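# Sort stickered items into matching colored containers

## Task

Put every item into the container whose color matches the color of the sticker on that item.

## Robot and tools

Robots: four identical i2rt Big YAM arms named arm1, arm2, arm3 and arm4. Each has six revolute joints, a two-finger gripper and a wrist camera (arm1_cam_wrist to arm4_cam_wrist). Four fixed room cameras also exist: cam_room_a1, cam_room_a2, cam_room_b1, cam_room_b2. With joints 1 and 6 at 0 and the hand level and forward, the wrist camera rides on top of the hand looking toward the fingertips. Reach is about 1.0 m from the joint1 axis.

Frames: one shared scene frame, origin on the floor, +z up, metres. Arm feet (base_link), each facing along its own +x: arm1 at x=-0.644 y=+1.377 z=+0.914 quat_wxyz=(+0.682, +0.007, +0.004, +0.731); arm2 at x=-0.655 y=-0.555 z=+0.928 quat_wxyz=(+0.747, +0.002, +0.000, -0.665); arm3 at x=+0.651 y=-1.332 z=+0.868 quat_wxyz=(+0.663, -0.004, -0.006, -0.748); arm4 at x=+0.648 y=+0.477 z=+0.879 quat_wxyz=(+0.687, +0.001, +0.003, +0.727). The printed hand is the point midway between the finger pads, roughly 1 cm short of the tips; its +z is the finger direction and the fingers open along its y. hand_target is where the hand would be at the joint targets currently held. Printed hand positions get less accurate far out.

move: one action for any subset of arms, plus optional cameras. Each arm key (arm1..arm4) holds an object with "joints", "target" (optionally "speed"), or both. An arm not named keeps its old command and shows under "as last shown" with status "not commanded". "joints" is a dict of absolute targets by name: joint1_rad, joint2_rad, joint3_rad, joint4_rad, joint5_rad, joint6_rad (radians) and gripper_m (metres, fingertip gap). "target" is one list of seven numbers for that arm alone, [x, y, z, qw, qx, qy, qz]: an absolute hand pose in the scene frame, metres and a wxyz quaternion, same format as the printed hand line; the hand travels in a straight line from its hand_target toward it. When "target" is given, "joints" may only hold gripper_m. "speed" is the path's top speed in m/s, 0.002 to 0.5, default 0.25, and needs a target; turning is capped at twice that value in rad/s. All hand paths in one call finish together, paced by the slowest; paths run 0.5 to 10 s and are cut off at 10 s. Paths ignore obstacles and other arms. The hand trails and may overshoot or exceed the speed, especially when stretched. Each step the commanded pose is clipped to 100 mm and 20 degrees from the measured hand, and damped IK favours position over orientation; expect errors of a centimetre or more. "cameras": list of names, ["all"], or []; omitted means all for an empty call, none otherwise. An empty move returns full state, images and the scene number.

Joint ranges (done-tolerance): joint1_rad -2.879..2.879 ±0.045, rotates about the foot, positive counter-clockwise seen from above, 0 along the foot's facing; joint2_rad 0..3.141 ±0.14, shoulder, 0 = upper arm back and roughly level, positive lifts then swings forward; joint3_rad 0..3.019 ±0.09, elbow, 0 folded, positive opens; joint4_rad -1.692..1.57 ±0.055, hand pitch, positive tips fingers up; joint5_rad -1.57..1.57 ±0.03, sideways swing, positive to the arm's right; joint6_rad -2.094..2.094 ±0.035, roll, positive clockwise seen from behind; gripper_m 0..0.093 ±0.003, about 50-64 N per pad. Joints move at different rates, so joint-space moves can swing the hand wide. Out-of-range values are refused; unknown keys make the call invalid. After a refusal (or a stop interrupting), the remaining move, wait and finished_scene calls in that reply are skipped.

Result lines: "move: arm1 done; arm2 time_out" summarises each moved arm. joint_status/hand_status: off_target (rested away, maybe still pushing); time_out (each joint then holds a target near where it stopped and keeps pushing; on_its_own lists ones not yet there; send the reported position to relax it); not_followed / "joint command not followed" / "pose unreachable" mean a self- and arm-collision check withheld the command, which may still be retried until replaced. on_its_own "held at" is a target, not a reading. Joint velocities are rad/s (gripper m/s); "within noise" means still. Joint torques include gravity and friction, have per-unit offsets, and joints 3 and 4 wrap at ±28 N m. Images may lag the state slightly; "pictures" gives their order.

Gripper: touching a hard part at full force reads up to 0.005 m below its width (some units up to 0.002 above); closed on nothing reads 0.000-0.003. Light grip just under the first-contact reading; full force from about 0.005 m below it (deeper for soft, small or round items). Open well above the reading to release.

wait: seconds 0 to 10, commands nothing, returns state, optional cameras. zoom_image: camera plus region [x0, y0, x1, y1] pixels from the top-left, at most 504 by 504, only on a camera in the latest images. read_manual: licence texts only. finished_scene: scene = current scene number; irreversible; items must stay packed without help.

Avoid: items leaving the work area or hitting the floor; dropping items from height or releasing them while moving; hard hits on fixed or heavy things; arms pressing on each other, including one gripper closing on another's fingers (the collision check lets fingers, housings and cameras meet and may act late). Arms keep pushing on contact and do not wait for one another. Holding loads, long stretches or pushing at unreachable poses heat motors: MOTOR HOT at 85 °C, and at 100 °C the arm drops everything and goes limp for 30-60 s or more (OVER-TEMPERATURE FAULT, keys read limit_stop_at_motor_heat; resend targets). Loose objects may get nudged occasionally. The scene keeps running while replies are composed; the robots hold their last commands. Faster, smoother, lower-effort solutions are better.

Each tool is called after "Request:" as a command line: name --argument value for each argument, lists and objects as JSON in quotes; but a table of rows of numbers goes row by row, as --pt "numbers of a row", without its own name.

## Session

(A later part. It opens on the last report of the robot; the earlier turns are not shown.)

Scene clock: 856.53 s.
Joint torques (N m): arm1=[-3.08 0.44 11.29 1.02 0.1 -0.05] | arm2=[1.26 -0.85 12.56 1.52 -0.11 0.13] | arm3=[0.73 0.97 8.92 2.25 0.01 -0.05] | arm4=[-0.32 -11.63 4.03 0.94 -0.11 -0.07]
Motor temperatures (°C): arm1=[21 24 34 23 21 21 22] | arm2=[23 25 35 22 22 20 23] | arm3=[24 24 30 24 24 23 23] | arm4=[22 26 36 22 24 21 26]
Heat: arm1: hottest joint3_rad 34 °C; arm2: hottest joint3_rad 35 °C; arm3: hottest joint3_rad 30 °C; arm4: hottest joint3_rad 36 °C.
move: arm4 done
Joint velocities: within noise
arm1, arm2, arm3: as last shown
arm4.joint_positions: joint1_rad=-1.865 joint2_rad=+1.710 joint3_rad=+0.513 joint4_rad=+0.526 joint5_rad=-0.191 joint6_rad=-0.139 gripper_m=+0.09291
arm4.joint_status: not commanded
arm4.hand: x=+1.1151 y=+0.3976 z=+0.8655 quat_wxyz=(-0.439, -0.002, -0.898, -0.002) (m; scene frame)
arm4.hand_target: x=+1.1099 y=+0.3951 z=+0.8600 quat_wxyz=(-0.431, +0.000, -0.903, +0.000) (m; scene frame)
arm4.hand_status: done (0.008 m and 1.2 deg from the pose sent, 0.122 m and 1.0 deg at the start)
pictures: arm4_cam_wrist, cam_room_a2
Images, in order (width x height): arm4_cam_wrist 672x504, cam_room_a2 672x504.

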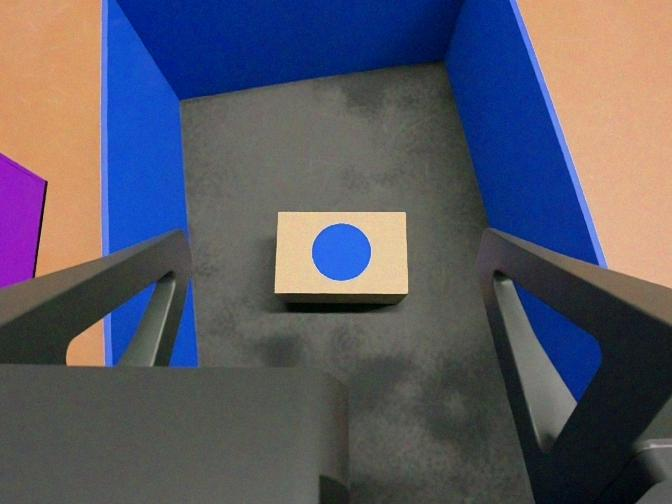

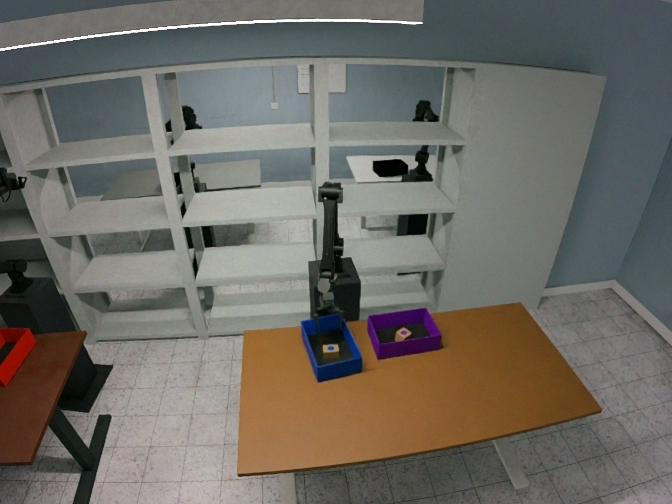

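Request:
move --arm1 '{"joints": {"joint1_rad": 1.8, "joint2_rad": 0.9, "joint3_rad": 1.1, "joint4_rad": -1.1, "joint5_rad": 0.0, "joint6_rad": 0.0}}' --arm2 '{"joints": {"joint1_rad": -1.15, "joint2_rad": 0.9, "joint3_rad": 1.1, "joint4_rad": -1.1, "joint5_rad": 0.0, "joint6_rad": 0.0}}' --arm3 '{"joints": {"joint1_rad": 1.5, "joint2_rad": 0.9, "joint3_rad": 1.1, "joint4_rad": -1.1, "joint5_rad": 0.0, "joint6_rad": 0.0}}' --arm4 '{"joints": {"joint1_rad": -1.2, "joint2_rad": 0.9, "joint3_rad": 1.1, "joint4_rad": -1.1, "joint5_rad": 0.0, "joint6_rad": 0.0}}' --cameras '["arm1_cam_wrist", "arm2_cam_wrist", "arm3_cam_wrist", "arm4_cam_wrist", "cam_room_b1", "cam_room_b2"]'

Request:
move --arm1 '{"joints": {"joint4_rad": -0.75}}' --arm2 '{"joints": {"joint4_rad": -0.75}}' --arm3 '{"joints": {"joint4_rad": -0.75}}' --arm4 '{"joints": {"joint4_rad": -0.75}}' --cameras '["arm1_cam_wrist", "arm2_cam_wrist", "arm3_cam_wrist", "arm4_cam_wrist"]'

Request:
move --arm1 '{"joints": {"joint4_rad": -1.4}}' --arm2 '{"joints": {"joint4_rad": -1.4}}' --arm3 '{"joints": {"joint4_rad": -1.4}}' --arm4 '{"joints": {"joint4_rad": -1.4}}' --cameras '["arm1_cam_wrist", "arm2_cam_wrist", "arm3_cam_wrist", "arm4_cam_wrist"]'

Request:
move --arm1 '{"joints": {"joint1_rad": 1.5, "joint4_rad": -1.1}}' --arm2 '{"joints": {"joint1_rad": -1.45, "joint4_rad": -1.1}}' --arm3 '{"joints": {"joint1_rad": 1.2, "joint4_rad": -1.1}}' --arm4 '{"joints": {"joint1_rad": -1.5, "joint4_rad": -1.1}}' --cameras '["arm1_cam_wrist", "arm2_cam_wrist", "arm3_cam_wrist", "arm4_cam_wrist"]'

Request:
move --arm1 '{"joints": {"joint1_rad": 1.8, "joint2_rad": 1.0, "joint3_rad": 0.6, "joint4_rad": -0.5}}' --arm2 '{"joints": {"joint1_rad": -1.15, "joint2_rad": 1.0, "joint3_rad": 0.6, "joint4_rad": -0.5}}' --arm3 '{"joints": {"joint1_rad": 1.5, "joint2_rad": 1.0, "joint3_rad": 0.6, "joint4_rad": -0.5}}' --arm4 '{"joints": {"joint1_rad": -1.2, "joint2_rad": 1.0, "joint3_rad": 0.6, "joint4_rad": -0.5}}' --cameras '["arm1_cam_wrist", "arm2_cam_wrist", "arm3_cam_wrist", "arm4_cam_wrist"]'

Scene clock: 928.20 s.
Joint torques (N m): arm1=[-1.08 -3.25 12.71 1.74 0.09 0.01] | arm2=[0.67 -7.24 11.82 2.3 -0.1 0.14] | arm3=[1.73 -6.18 11.64 0.88 0.1 -0.01] | arm4=[0.5 -4.48 9.46 0.64 0.2 0.14]
Motor temperatures (°C): arm1=[21 24 35 23 21 21 22] | arm2=[23 25 36 22 22 20 23] | arm3=[24 23 30 24 24 23 23] | arm4=[22 24 31 22 24 21 25]
Heat: arm1: hottest joint3_rad 35 °C; arm2: hottest joint3_rad 36 °C; arm3: hottest joint3_rad 30 °C; arm4: hottest joint3_rad 31 °C.
move: arm1 done; arm2 done; arm3 done; arm4 done
Joint velocities: within noise
arm1.joint_positions: joint1_rad=+1.797 joint2_rad=+0.914 joint3_rad=+1.084 joint4_rad=-1.108 joint5_rad=-0.002 joint6_rad=+0.005 gripper_m=+0.09303
arm1.joint_status: all done
arm1.hand: x=-0.9901 y=+1.2699 z=+1.2557 quat_wxyz=(+0.045, +0.938, +0.138, -0.315) (m; scene frame)
arm1.hand_target: x=-0.9902 y=+1.2687 z=+1.2702 quat_wxyz=(+0.046, +0.931, +0.141, -0.333) (m; scene frame)
arm1.hand_status: not commanded
arm2.joint_positions: joint1_rad=-1.149 joint2_rad=+0.911 joint3_rad=+1.103 joint4_rad=-1.107 joint5_rad=+0.002 joint6_rad=-0.007 gripper_m=+0.09297
arm2.joint_status: all done
arm2.hand: x=-0.9732 y=-0.7455 z=+1.2743 quat_wxyz=(-0.083, -0.912, -0.256, +0.309) (m; scene frame)
arm2.hand_target: x=-0.9721 y=-0.7446 z=+1.2780 quat_wxyz=(-0.086, -0.911, -0.251, +0.316) (m; scene frame)
arm2.hand_status: not commanded
arm3.joint_positions: joint1_rad=+1.492 joint2_rad=+0.911 joint3_rad=+1.073 joint4_rad=-1.094 joint5_rad=-0.001 joint6_rad=-0.004 gripper_m=+0.09400
arm3.joint_status: all done
arm3.hand: x=+1.0114 y=-1.4002 z=+1.2026 quat_wxyz=(-0.313, -0.090, -0.945, +0.038) (m; scene frame)
arm3.hand_target: x=+1.0118 y=-1.3974 z=+1.2197 quat_wxyz=(-0.329, -0.088, -0.940, +0.038) (m; scene frame)
arm3.hand_status: not commanded
arm4.joint_positions: joint1_rad=-1.201 joint2_rad=+0.895 joint3_rad=+1.097 joint4_rad=-1.088 joint5_rad=-0.002 joint6_rad=-0.014 gripper_m=+0.09292
arm4.joint_status: all done
arm4.hand: x=+0.9853 y=+0.6311 z=+1.2301 quat_wxyz=(-0.326, +0.207, -0.920, -0.069) (m; scene frame)
arm4.hand_target: x=+0.9847 y=+0.6306 z=+1.2281 quat_wxyz=(-0.319, +0.201, -0.924, -0.069) (m; scene frame)
arm4.hand_status: not commanded
pictures: arm1_cam_wrist, arm2_cam_wrist, arm3_cam_wrist, arm4_cam_wrist, cam_room_b1, cam_room_b2
Images, in order (width x height): arm1_cam_wrist 672x504, arm2_cam_wrist 672x504, arm3_cam_wrist 672x504, arm4_cam_wrist 672x504, cam_room_b1 672x504, cam_room_b2 672x504.

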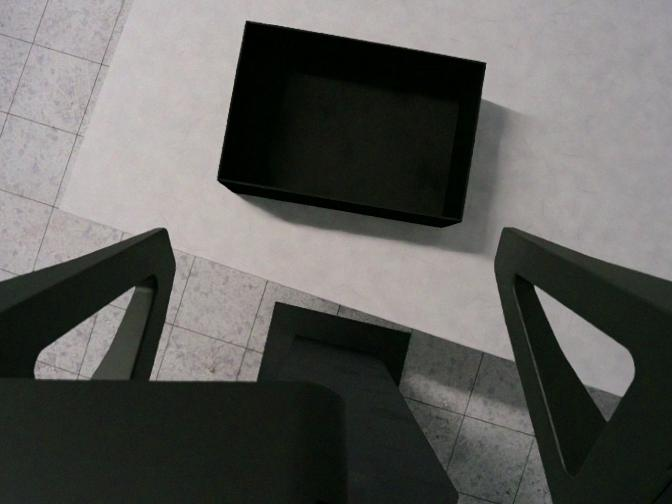

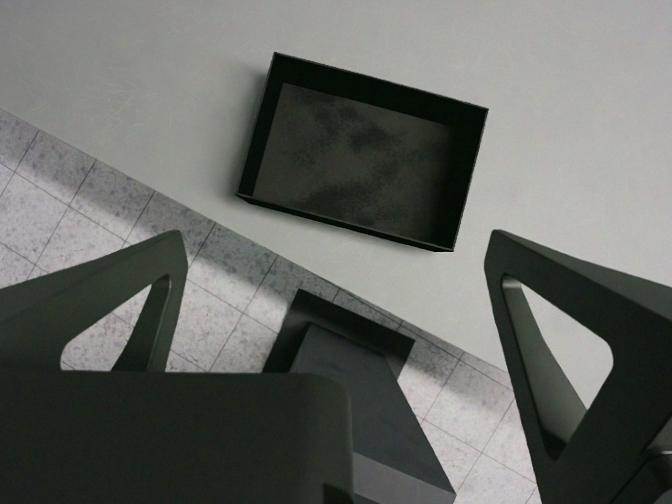

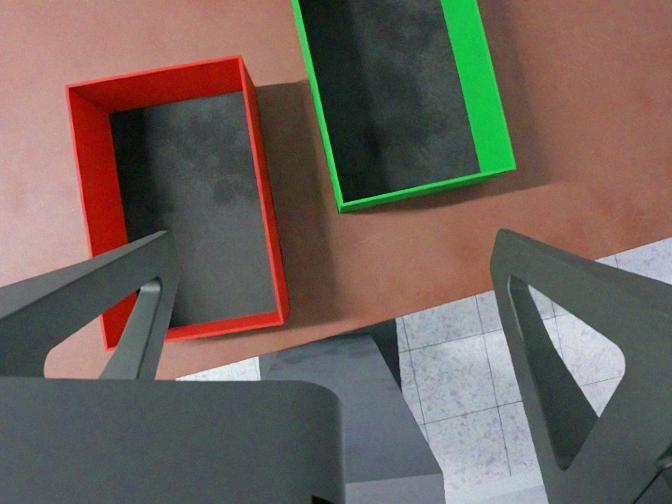

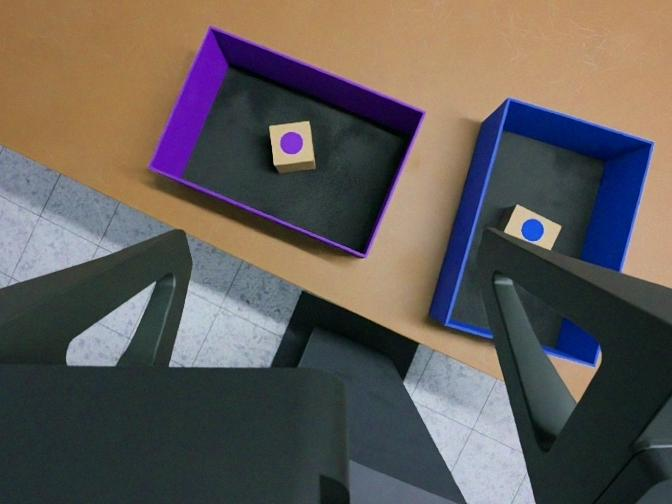

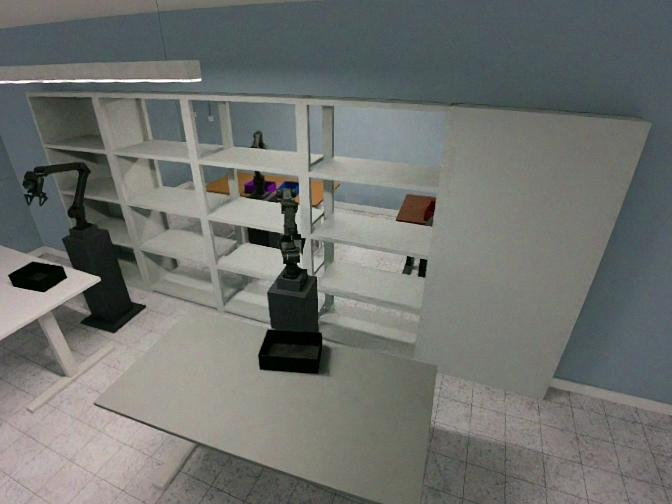

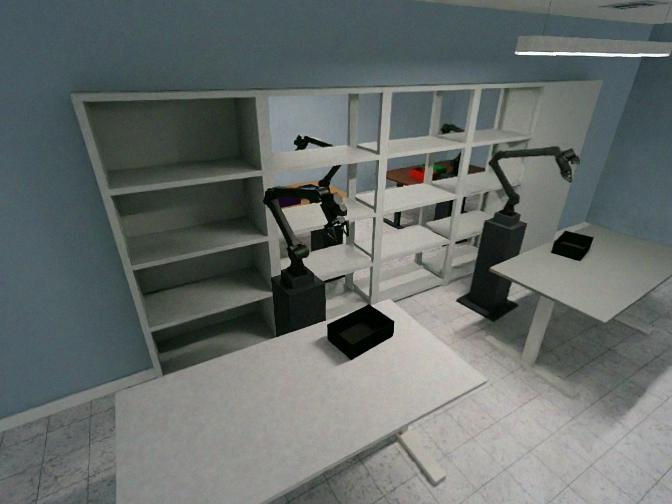

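Scene clock: 929.23 s.
Joint torques (N m): arm1=[-1.38 -3.78 13.18 2.51 0.1 0] | arm2=[0.62 -7.59 12.18 3.26 -0.1 0.13] | arm3=[1.73 -6.36 11.93 2.3 0.1 0.01] | arm4=[1.2 -5.19 9.83 1.95 0.13 0.18]
Motor temperatures (°C): arm1=[21 24 35 23 21 21 22] | arm2=[23 25 36 22 22 20 23] | arm3=[24 23 31 24 24 23 23] | arm4=[22 24 31 22 24 21 25]
Heat: arm1: hottest joint3_rad 35 °C; arm2: hottest joint3_rad 36 °C; arm3: hottest joint3_rad 31 °C; arm4: hottest joint3_rad 31 °C.
move: arm1 done; arm2 done; arm3 done; arm4 done
Joint velocities: within noise
arm1.joint_positions: joint1_rad=+1.797 joint2_rad=+0.914 joint3_rad=+1.084 joint4_rad=-0.772 joint5_rad=-0.002 joint6_rad=+0.005 gripper_m=+0.09303
arm1.joint_status: all done
arm1.hand: x=-1.0444 y=+1.2530 z=+1.3162 quat_wxyz=(+0.068, +0.872, +0.129, -0.467) (m; scene frame)
arm1.hand_target: x=-1.0440 y=+1.2517 z=+1.3356 quat_wxyz=(+0.070, +0.859, +0.131, -0.490) (m; scene frame)
arm1.hand_status: not commanded
arm2.joint_positions: joint1_rad=-1.149 joint2_rad=+0.911 joint3_rad=+1.103 joint4_rad=-0.769 joint5_rad=+0.002 joint6_rad=-0.007 gripper_m=+0.09297
arm2.joint_status: all done
arm2.hand: x=-1.0218 y=-0.7747 z=+1.3356 quat_wxyz=(-0.124, -0.847, -0.237, +0.459) (m; scene frame)
arm2.hand_target: x=-1.0214 y=-0.7742 z=+1.3426 quat_wxyz=(-0.129, -0.842, -0.232, +0.470) (m; scene frame)
arm2.hand_status: not commanded
arm3.joint_positions: joint1_rad=+1.492 joint2_rad=+0.910 joint3_rad=+1.073 joint4_rad=-0.767 joint5_rad=-0.001 joint6_rad=-0.004 gripper_m=+0.09400
arm3.joint_status: all done
arm3.hand: x=+1.0662 y=-1.4105 z=+1.2611 quat_wxyz=(-0.463, -0.083, -0.881, +0.053) (m; scene frame)
arm3.hand_target: x=+1.0680 y=-1.4075 z=+1.2846 quat_wxyz=(-0.487, -0.080, -0.868, +0.053) (m; scene frame)
arm3.hand_status: not commanded
arm4.joint_positions: joint1_rad=-1.201 joint2_rad=+0.895 joint3_rad=+1.097 joint4_rad=-0.768 joint5_rad=-0.002 joint6_rad=-0.014 gripper_m=+0.09292
arm4.joint_status: all done
arm4.hand: x=+1.0334 y=+0.6530 z=+1.2889 quat_wxyz=(-0.469, +0.193, -0.856, -0.099) (m; scene frame)
arm4.hand_target: x=+1.0372 y=+0.6546 z=+1.2924 quat_wxyz=(-0.475, +0.186, -0.854, -0.102) (m; scene frame)
arm4.hand_status: not commanded
pictures: arm1_cam_wrist, arm2_cam_wrist, arm3_cam_wrist, arm4_cam_wrist
Images, in order (width x height): arm1_cam_wrist 672x504, arm2_cam_wrist 672x504, arm3_cam_wrist 672x504, arm4_cam_wrist 672x504.

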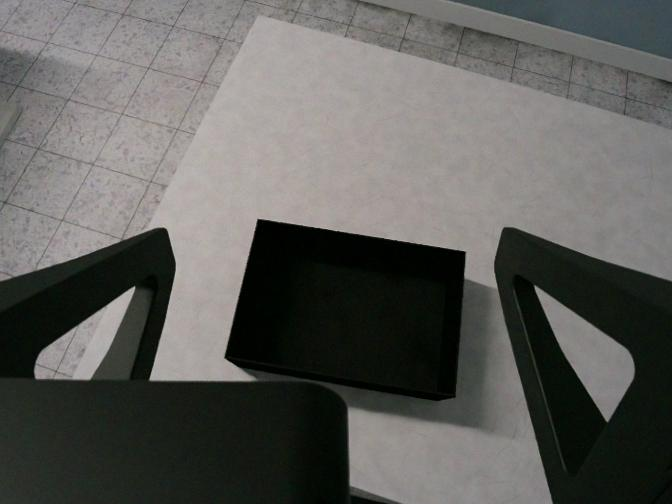

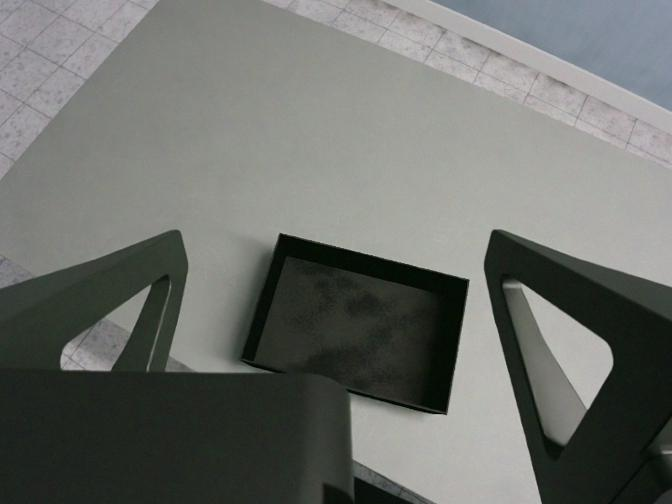

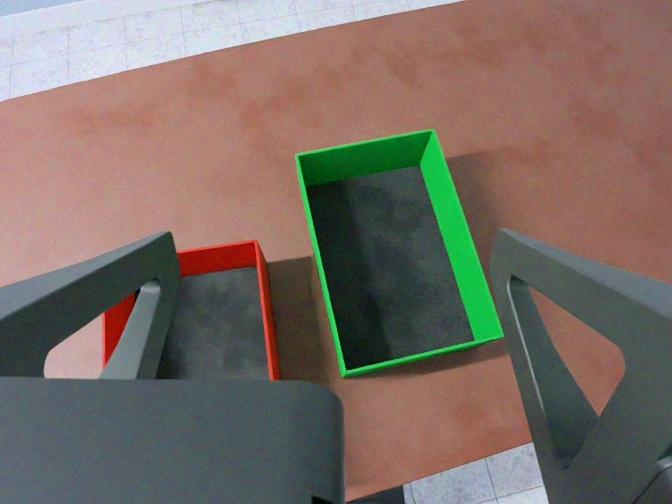

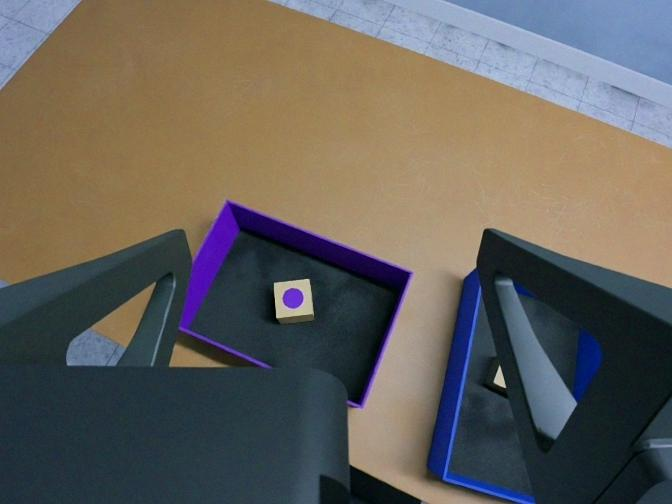

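Scene clock: 930.53 s.
Joint torques (N m): arm1=[-1.9 -2.67 12.42 0.49 0.11 0] | arm2=[0.62 -6.36 11.37 0.94 -0.11 0.14] | arm3=[1.79 -5.3 11.28 0.32 0.11 -0.01] | arm4=[0.97 -4.25 9.07 0.28 0.16 0.17]
Motor temperatures (°C): arm1=[21 24 35 23 21 21 22] | arm2=[23 25 36 22 22 20 23] | arm3=[24 23 31 24 24 23 23] | arm4=[22 24 31 22 24 21 25]
Heat: arm1: hottest joint3_rad 35 °C; arm2: hottest joint3_rad 36 °C; arm3: hottest joint3_rad 31 °C; arm4: hottest joint3_rad 31 °C.
move: arm1 done; arm2 done; arm3 done; arm4 done
Joint velocities: within noise
arm1.joint_positions: joint1_rad=+1.797 joint2_rad=+0.912 joint3_rad=+1.084 joint4_rad=-1.389 joint5_rad=-0.002 joint6_rad=+0.005 gripper_m=+0.09303
arm1.joint_status: all done
arm1.hand: x=-0.9317 y=+1.2879 z=+1.2225 quat_wxyz=(+0.025, +0.973, +0.143, -0.181) (m; scene frame)
arm1.hand_target: x=-0.9293 y=+1.2877 z=+1.2324 quat_wxyz=(+0.025, +0.971, +0.146, -0.190) (m; scene frame)
arm1.hand_status: not commanded
arm2.joint_positions: joint1_rad=-1.149 joint2_rad=+0.909 joint3_rad=+1.103 joint4_rad=-1.387 joint5_rad=+0.002 joint6_rad=-0.007 gripper_m=+0.09297
arm2.joint_status: all done
arm2.hand: x=-0.9212 y=-0.7143 z=+1.2410 quat_wxyz=(-0.047, -0.946, -0.265, +0.180) (m; scene frame)
arm2.hand_target: x=-0.9167 y=-0.7115 z=+1.2414 quat_wxyz=(-0.048, -0.948, -0.261, +0.177) (m; scene frame)
arm2.hand_status: not commanded
arm3.joint_positions: joint1_rad=+1.492 joint2_rad=+0.909 joint3_rad=+1.073 joint4_rad=-1.393 joint5_rad=-0.001 joint6_rad=-0.004 gripper_m=+0.09400
arm3.joint_status: all done
arm3.hand: x=+0.9472 y=-1.3876 z=+1.1682 quat_wxyz=(-0.170, -0.095, -0.981, +0.023) (m; scene frame)
arm3.hand_target: x=+0.9487 y=-1.3857 z=+1.1827 quat_wxyz=(-0.185, -0.093, -0.978, +0.024) (m; scene frame)
arm3.hand_status: not commanded
arm4.joint_positions: joint1_rad=-1.201 joint2_rad=+0.895 joint3_rad=+1.097 joint4_rad=-1.389 joint5_rad=-0.002 joint6_rad=-0.014 gripper_m=+0.09292
arm4.joint_status: all done
arm4.hand: x=+0.9270 y=+0.6045 z=+1.1927 quat_wxyz=(-0.184, +0.215, -0.958, -0.039) (m; scene frame)
arm4.hand_target: x=+0.9260 y=+0.6038 z=+1.1916 quat_wxyz=(-0.178, +0.209, -0.961, -0.038) (m; scene frame)
arm4.hand_status: not commanded
pictures: arm1_cam_wrist, arm2_cam_wrist, arm3_cam_wrist, arm4_cam_wrist
Images, in order (width x height): arm1_cam_wrist 672x504, arm2_cam_wrist 672x504, arm3_cam_wrist 672x504, arm4_cam_wrist 672x504.

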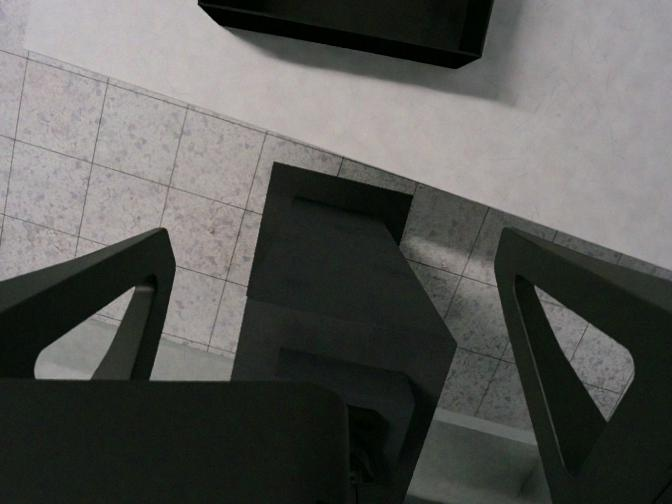

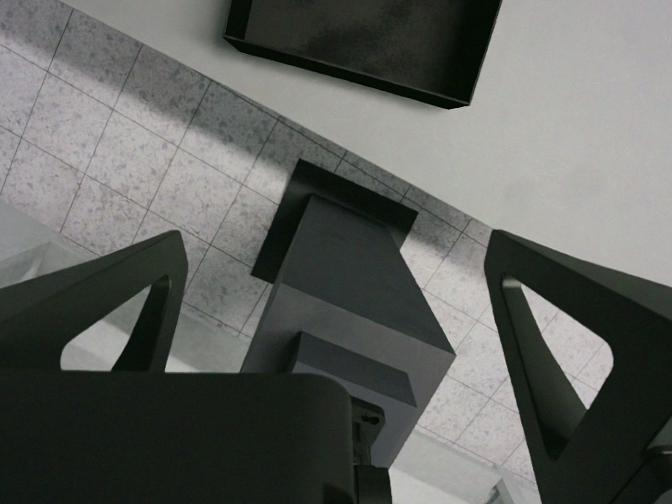

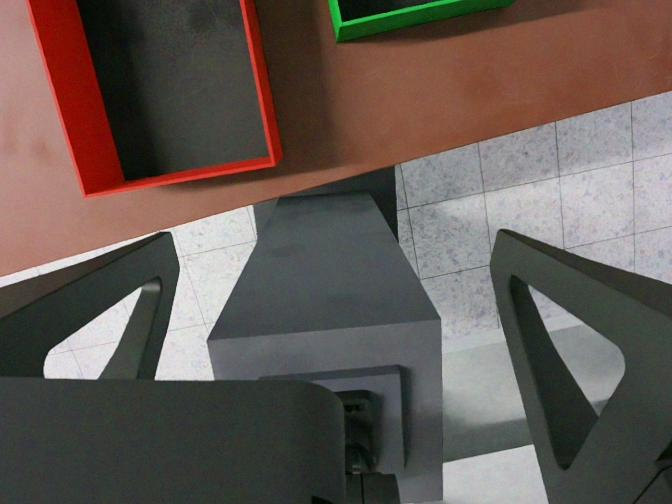

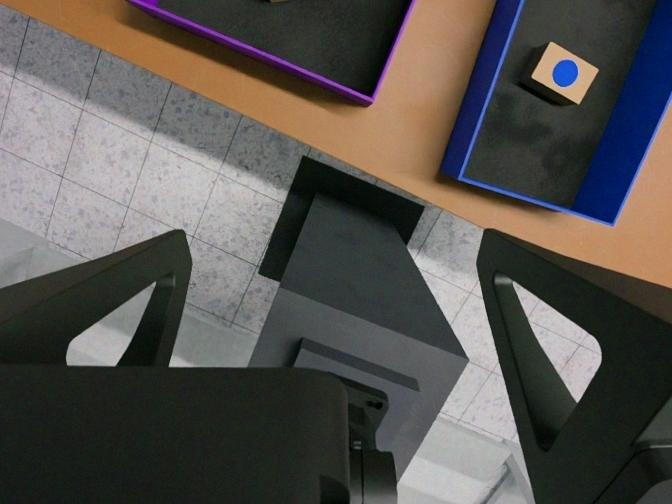

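Scene clock: 931.53 s.
Joint torques (N m): arm1=[-2.2 -3.19 12.56 2.03 0.04 -0.05] | arm2=[0.85 -7.06 11.82 2.73 -0.03 0.14] | arm3=[0.79 -5.89 11.62 1.83 0.05 0] | arm4=[0.97 -5.01 9.55 1.42 0.15 0.18]
Motor temperatures (°C): arm1=[21 24 35 23 21 21 22] | arm2=[23 25 36 22 22 20 23] | arm3=[24 23 31 24 24 23 23] | arm4=[22 24 31 22 24 21 25]
Heat: arm1: hottest joint3_rad 35 °C; arm2: hottest joint3_rad 36 °C; arm3: hottest joint3_rad 31 °C; arm4: hottest joint3_rad 31 °C.
move: arm1 done; arm2 done; arm3 done; arm4 done
Joint velocities: within noise
arm1.joint_positions: joint1_rad=+1.502 joint2_rad=+0.912 joint3_rad=+1.084 joint4_rad=-1.120 joint5_rad=+0.000 joint6_rad=+0.005 gripper_m=+0.09303
arm1.joint_status: all done
arm1.hand: x=-1.0032 y=+1.3770 z=+1.2550 quat_wxyz=(-0.001, +0.950, -0.002, -0.314) (m; scene frame)
arm1.hand_target: x=-1.0063 y=+1.3776 z=+1.2707 quat_wxyz=(-0.002, +0.942, -0.001, -0.337) (m; scene frame)
arm1.hand_status: not commanded
arm2.joint_positions: joint1_rad=-1.451 joint2_rad=+0.909 joint3_rad=+1.103 joint4_rad=-1.118 joint5_rad=+0.000 joint6_rad=-0.007 gripper_m=+0.09298
arm2.joint_status: all done
arm2.hand: x=-1.0127 y=-0.6419 z=+1.2736 quat_wxyz=(-0.035, -0.942, -0.116, +0.314) (m; scene frame)
arm2.hand_target: x=-1.0136 y=-0.6426 z=+1.2783 quat_wxyz=(-0.038, -0.938, -0.112, +0.326) (m; scene frame)
arm2.hand_status: not commanded
arm3.joint_positions: joint1_rad=+1.206 joint2_rad=+0.909 joint3_rad=+1.073 joint4_rad=-1.115 joint5_rad=+0.000 joint6_rad=-0.004 gripper_m=+0.09400
arm3.joint_status: all done
arm3.hand: x=+0.9719 y=-1.4971 z=+1.2014 quat_wxyz=(-0.298, -0.225, -0.924, +0.080) (m; scene frame)
arm3.hand_target: x=+0.9748 y=-1.5009 z=+1.2211 quat_wxyz=(-0.321, -0.228, -0.915, +0.086) (m; scene frame)
arm3.hand_status: not commanded
arm4.joint_positions: joint1_rad=-1.500 joint2_rad=+0.895 joint3_rad=+1.097 joint4_rad=-1.117 joint5_rad=-0.001 joint6_rad=-0.013 gripper_m=+0.09292
arm4.joint_status: all done
arm4.hand: x=+1.0100 y=+0.5242 z=+1.2260 quat_wxyz=(-0.320, +0.067, -0.945, -0.017) (m; scene frame)
arm4.hand_target: x=+1.0147 y=+0.5247 z=+1.2284 quat_wxyz=(-0.326, +0.060, -0.943, -0.019) (m; scene frame)
arm4.hand_status: not commanded
pictures: arm1_cam_wrist, arm2_cam_wrist, arm3_cam_wrist, arm4_cam_wrist
Images, in order (width x height): arm1_cam_wrist 672x504, arm2_cam_wrist 672x504, arm3_cam_wrist 672x504, arm4_cam_wrist 672x504.

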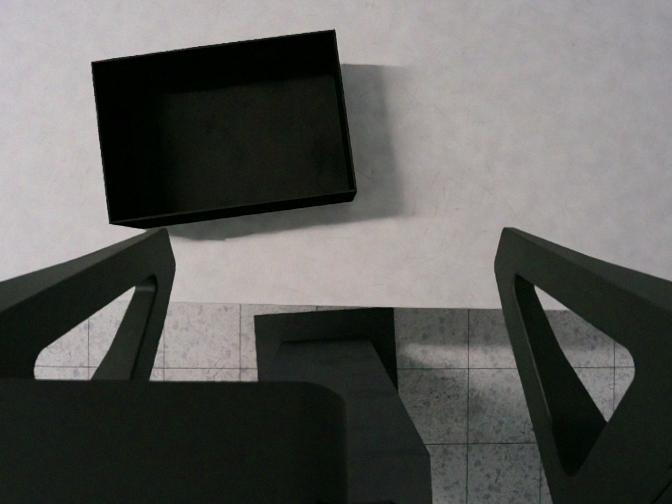

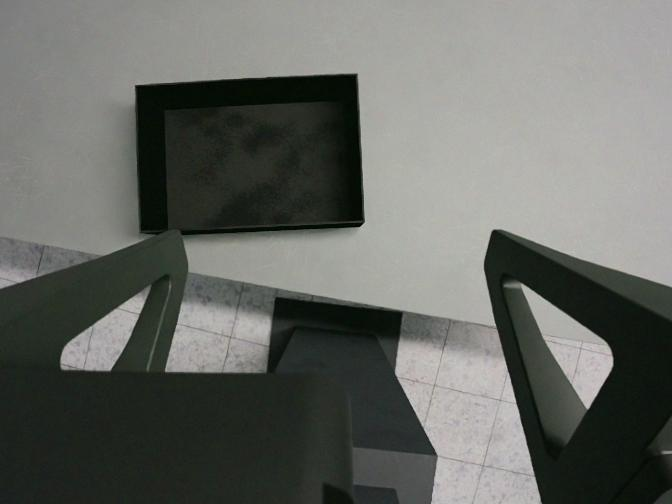

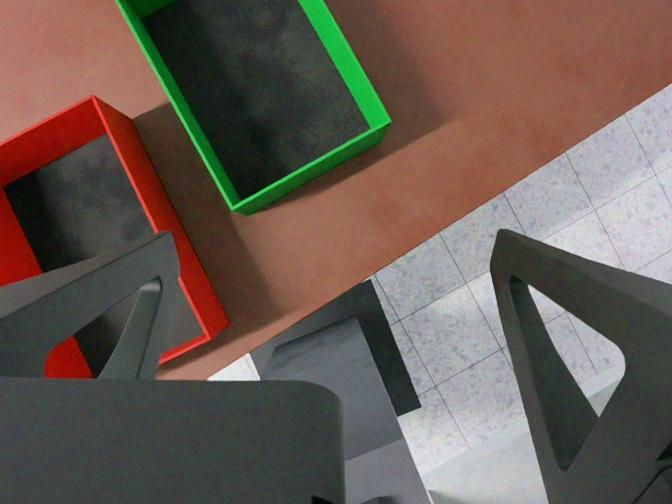

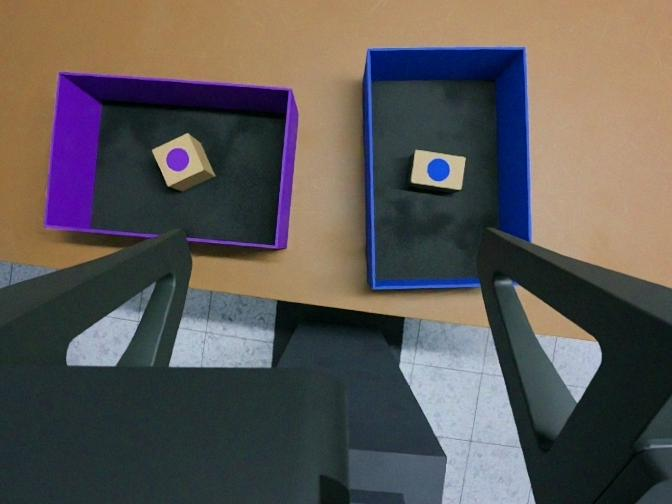

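Scene clock: 932.80 s.
Joint torques (N m): arm1=[-1.73 -3.49 11.41 2.22 0.04 -0.05] | arm2=[0.38 -6.77 10.63 2.74 0.01 0.14] | arm3=[1.49 -6.95 8.68 1.85 0.05 0] | arm4=[0.44 -6.01 8.81 1.5 0.14 0.13]
Motor temperatures (°C): arm1=[21 24 35 23 21 21 22] | arm2=[23 25 36 22 22 20 23] | arm3=[24 23 31 24 24 23 23] | arm4=[22 24 31 22 24 21 25]
Heat: arm1: hottest joint3_rad 35 °C; arm2: hottest joint3_rad 36 °C; arm3: hottest joint3_rad 31 °C; arm4: hottest joint3_rad 31 °C.
move: arm1 done; arm2 done; arm3 done; arm4 done
Joint velocities: within noise
arm1.joint_positions: joint1_rad=+1.801 joint2_rad=+1.008 joint3_rad=+0.593 joint4_rad=-0.520 joint5_rad=-0.001 joint6_rad=+0.005 gripper_m=+0.09303
arm1.joint_status: all done
arm1.hand: x=-0.9990 y=+1.2672 z=+1.0526 quat_wxyz=(+0.045, +0.937, +0.140, -0.316) (m; scene frame)
arm1.hand_target: x=-1.0051 y=+1.2657 z=+1.0622 quat_wxyz=(+0.047, +0.931, +0.141, -0.333) (m; scene frame)
arm1.hand_status: not commanded
arm2.joint_positions: joint1_rad=-1.147 joint2_rad=+1.000 joint3_rad=+0.609 joint4_rad=-0.518 joint5_rad=-0.001 joint6_rad=-0.007 gripper_m=+0.09298
arm2.joint_status: all done
arm2.hand: x=-0.9812 y=-0.7512 z=+1.0715 quat_wxyz=(-0.085, -0.911, -0.256, +0.312) (m; scene frame)
arm2.hand_target: x=-0.9821 y=-0.7503 z=+1.0695 quat_wxyz=(-0.086, -0.911, -0.251, +0.316) (m; scene frame)
arm2.hand_status: not commanded
arm3.joint_positions: joint1_rad=+1.496 joint2_rad=+1.011 joint3_rad=+0.601 joint4_rad=-0.515 joint5_rad=+0.000 joint6_rad=-0.004 gripper_m=+0.09400
arm3.joint_status: all done
arm3.hand: x=+1.0211 y=-1.4035 z=+1.0059 quat_wxyz=(-0.317, -0.088, -0.944, +0.038) (m; scene frame)
arm3.hand_target: x=+1.0241 y=-1.4026 z=+1.0117 quat_wxyz=(-0.329, -0.088, -0.940, +0.038) (m; scene frame)
arm3.hand_status: not commanded
arm4.joint_positions: joint1_rad=-1.198 joint2_rad=+1.004 joint3_rad=+0.599 joint4_rad=-0.517 joint5_rad=-0.001 joint6_rad=-0.012 gripper_m=+0.09292
arm4.joint_status: all done
arm4.hand: x=+0.9913 y=+0.6345 z=+1.0155 quat_wxyz=(-0.309, +0.208, -0.925, -0.065) (m; scene frame)
arm4.hand_target: x=+0.9950 y=+0.6349 z=+1.0198 quat_wxyz=(-0.319, +0.200, -0.924, -0.068) (m; scene frame)
arm4.hand_status: not commanded
pictures: arm1_cam_wrist, arm2_cam_wrist, arm3_cam_wrist, arm4_cam_wrist
Images, in order (width x height): arm1_cam_wrist 672x504, arm2_cam_wrist 672x504, arm3_cam_wrist 672x504, arm4_cam_wrist 672x504.

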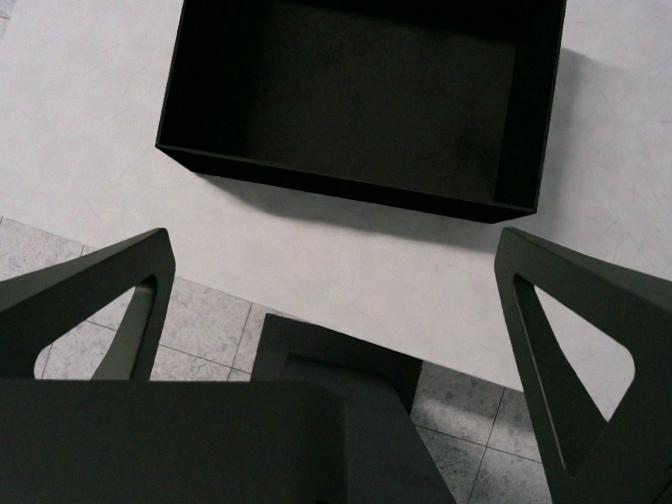

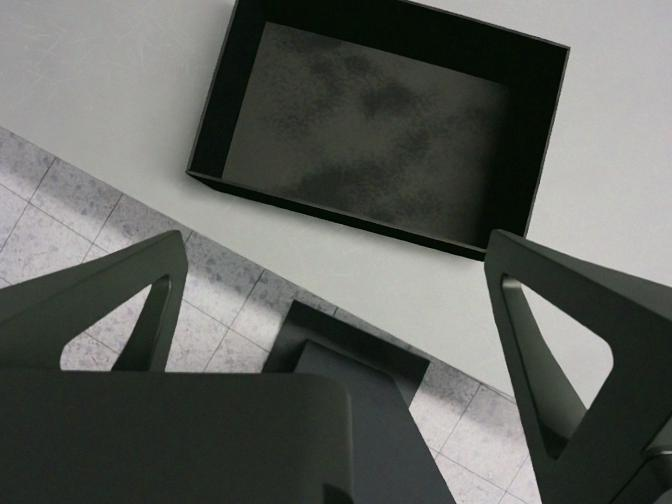

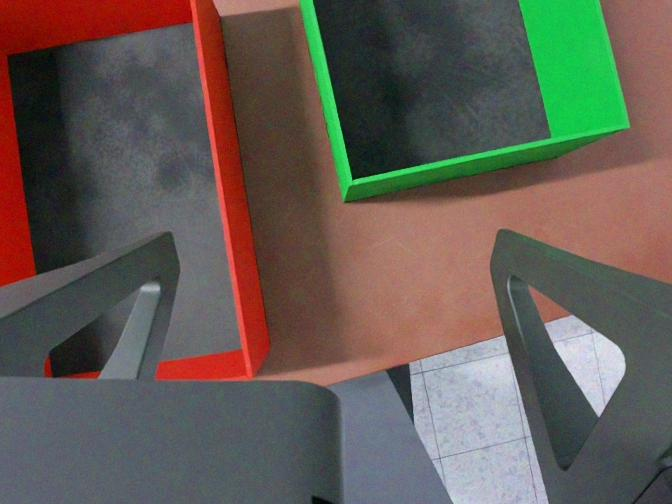

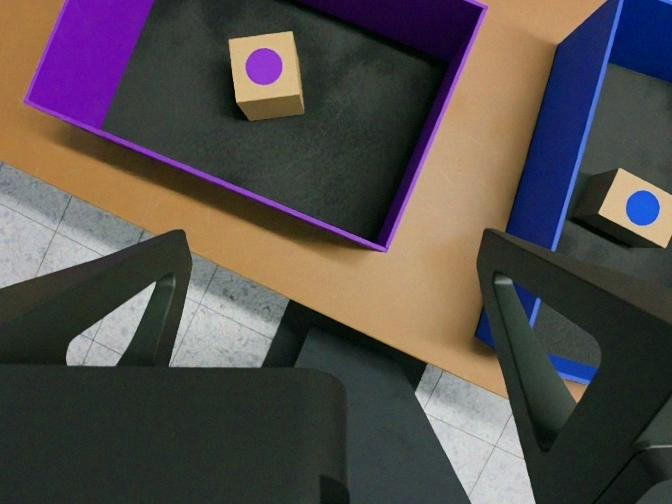

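Request:
finished_scene --scene 1

The scene is finished: the task was done.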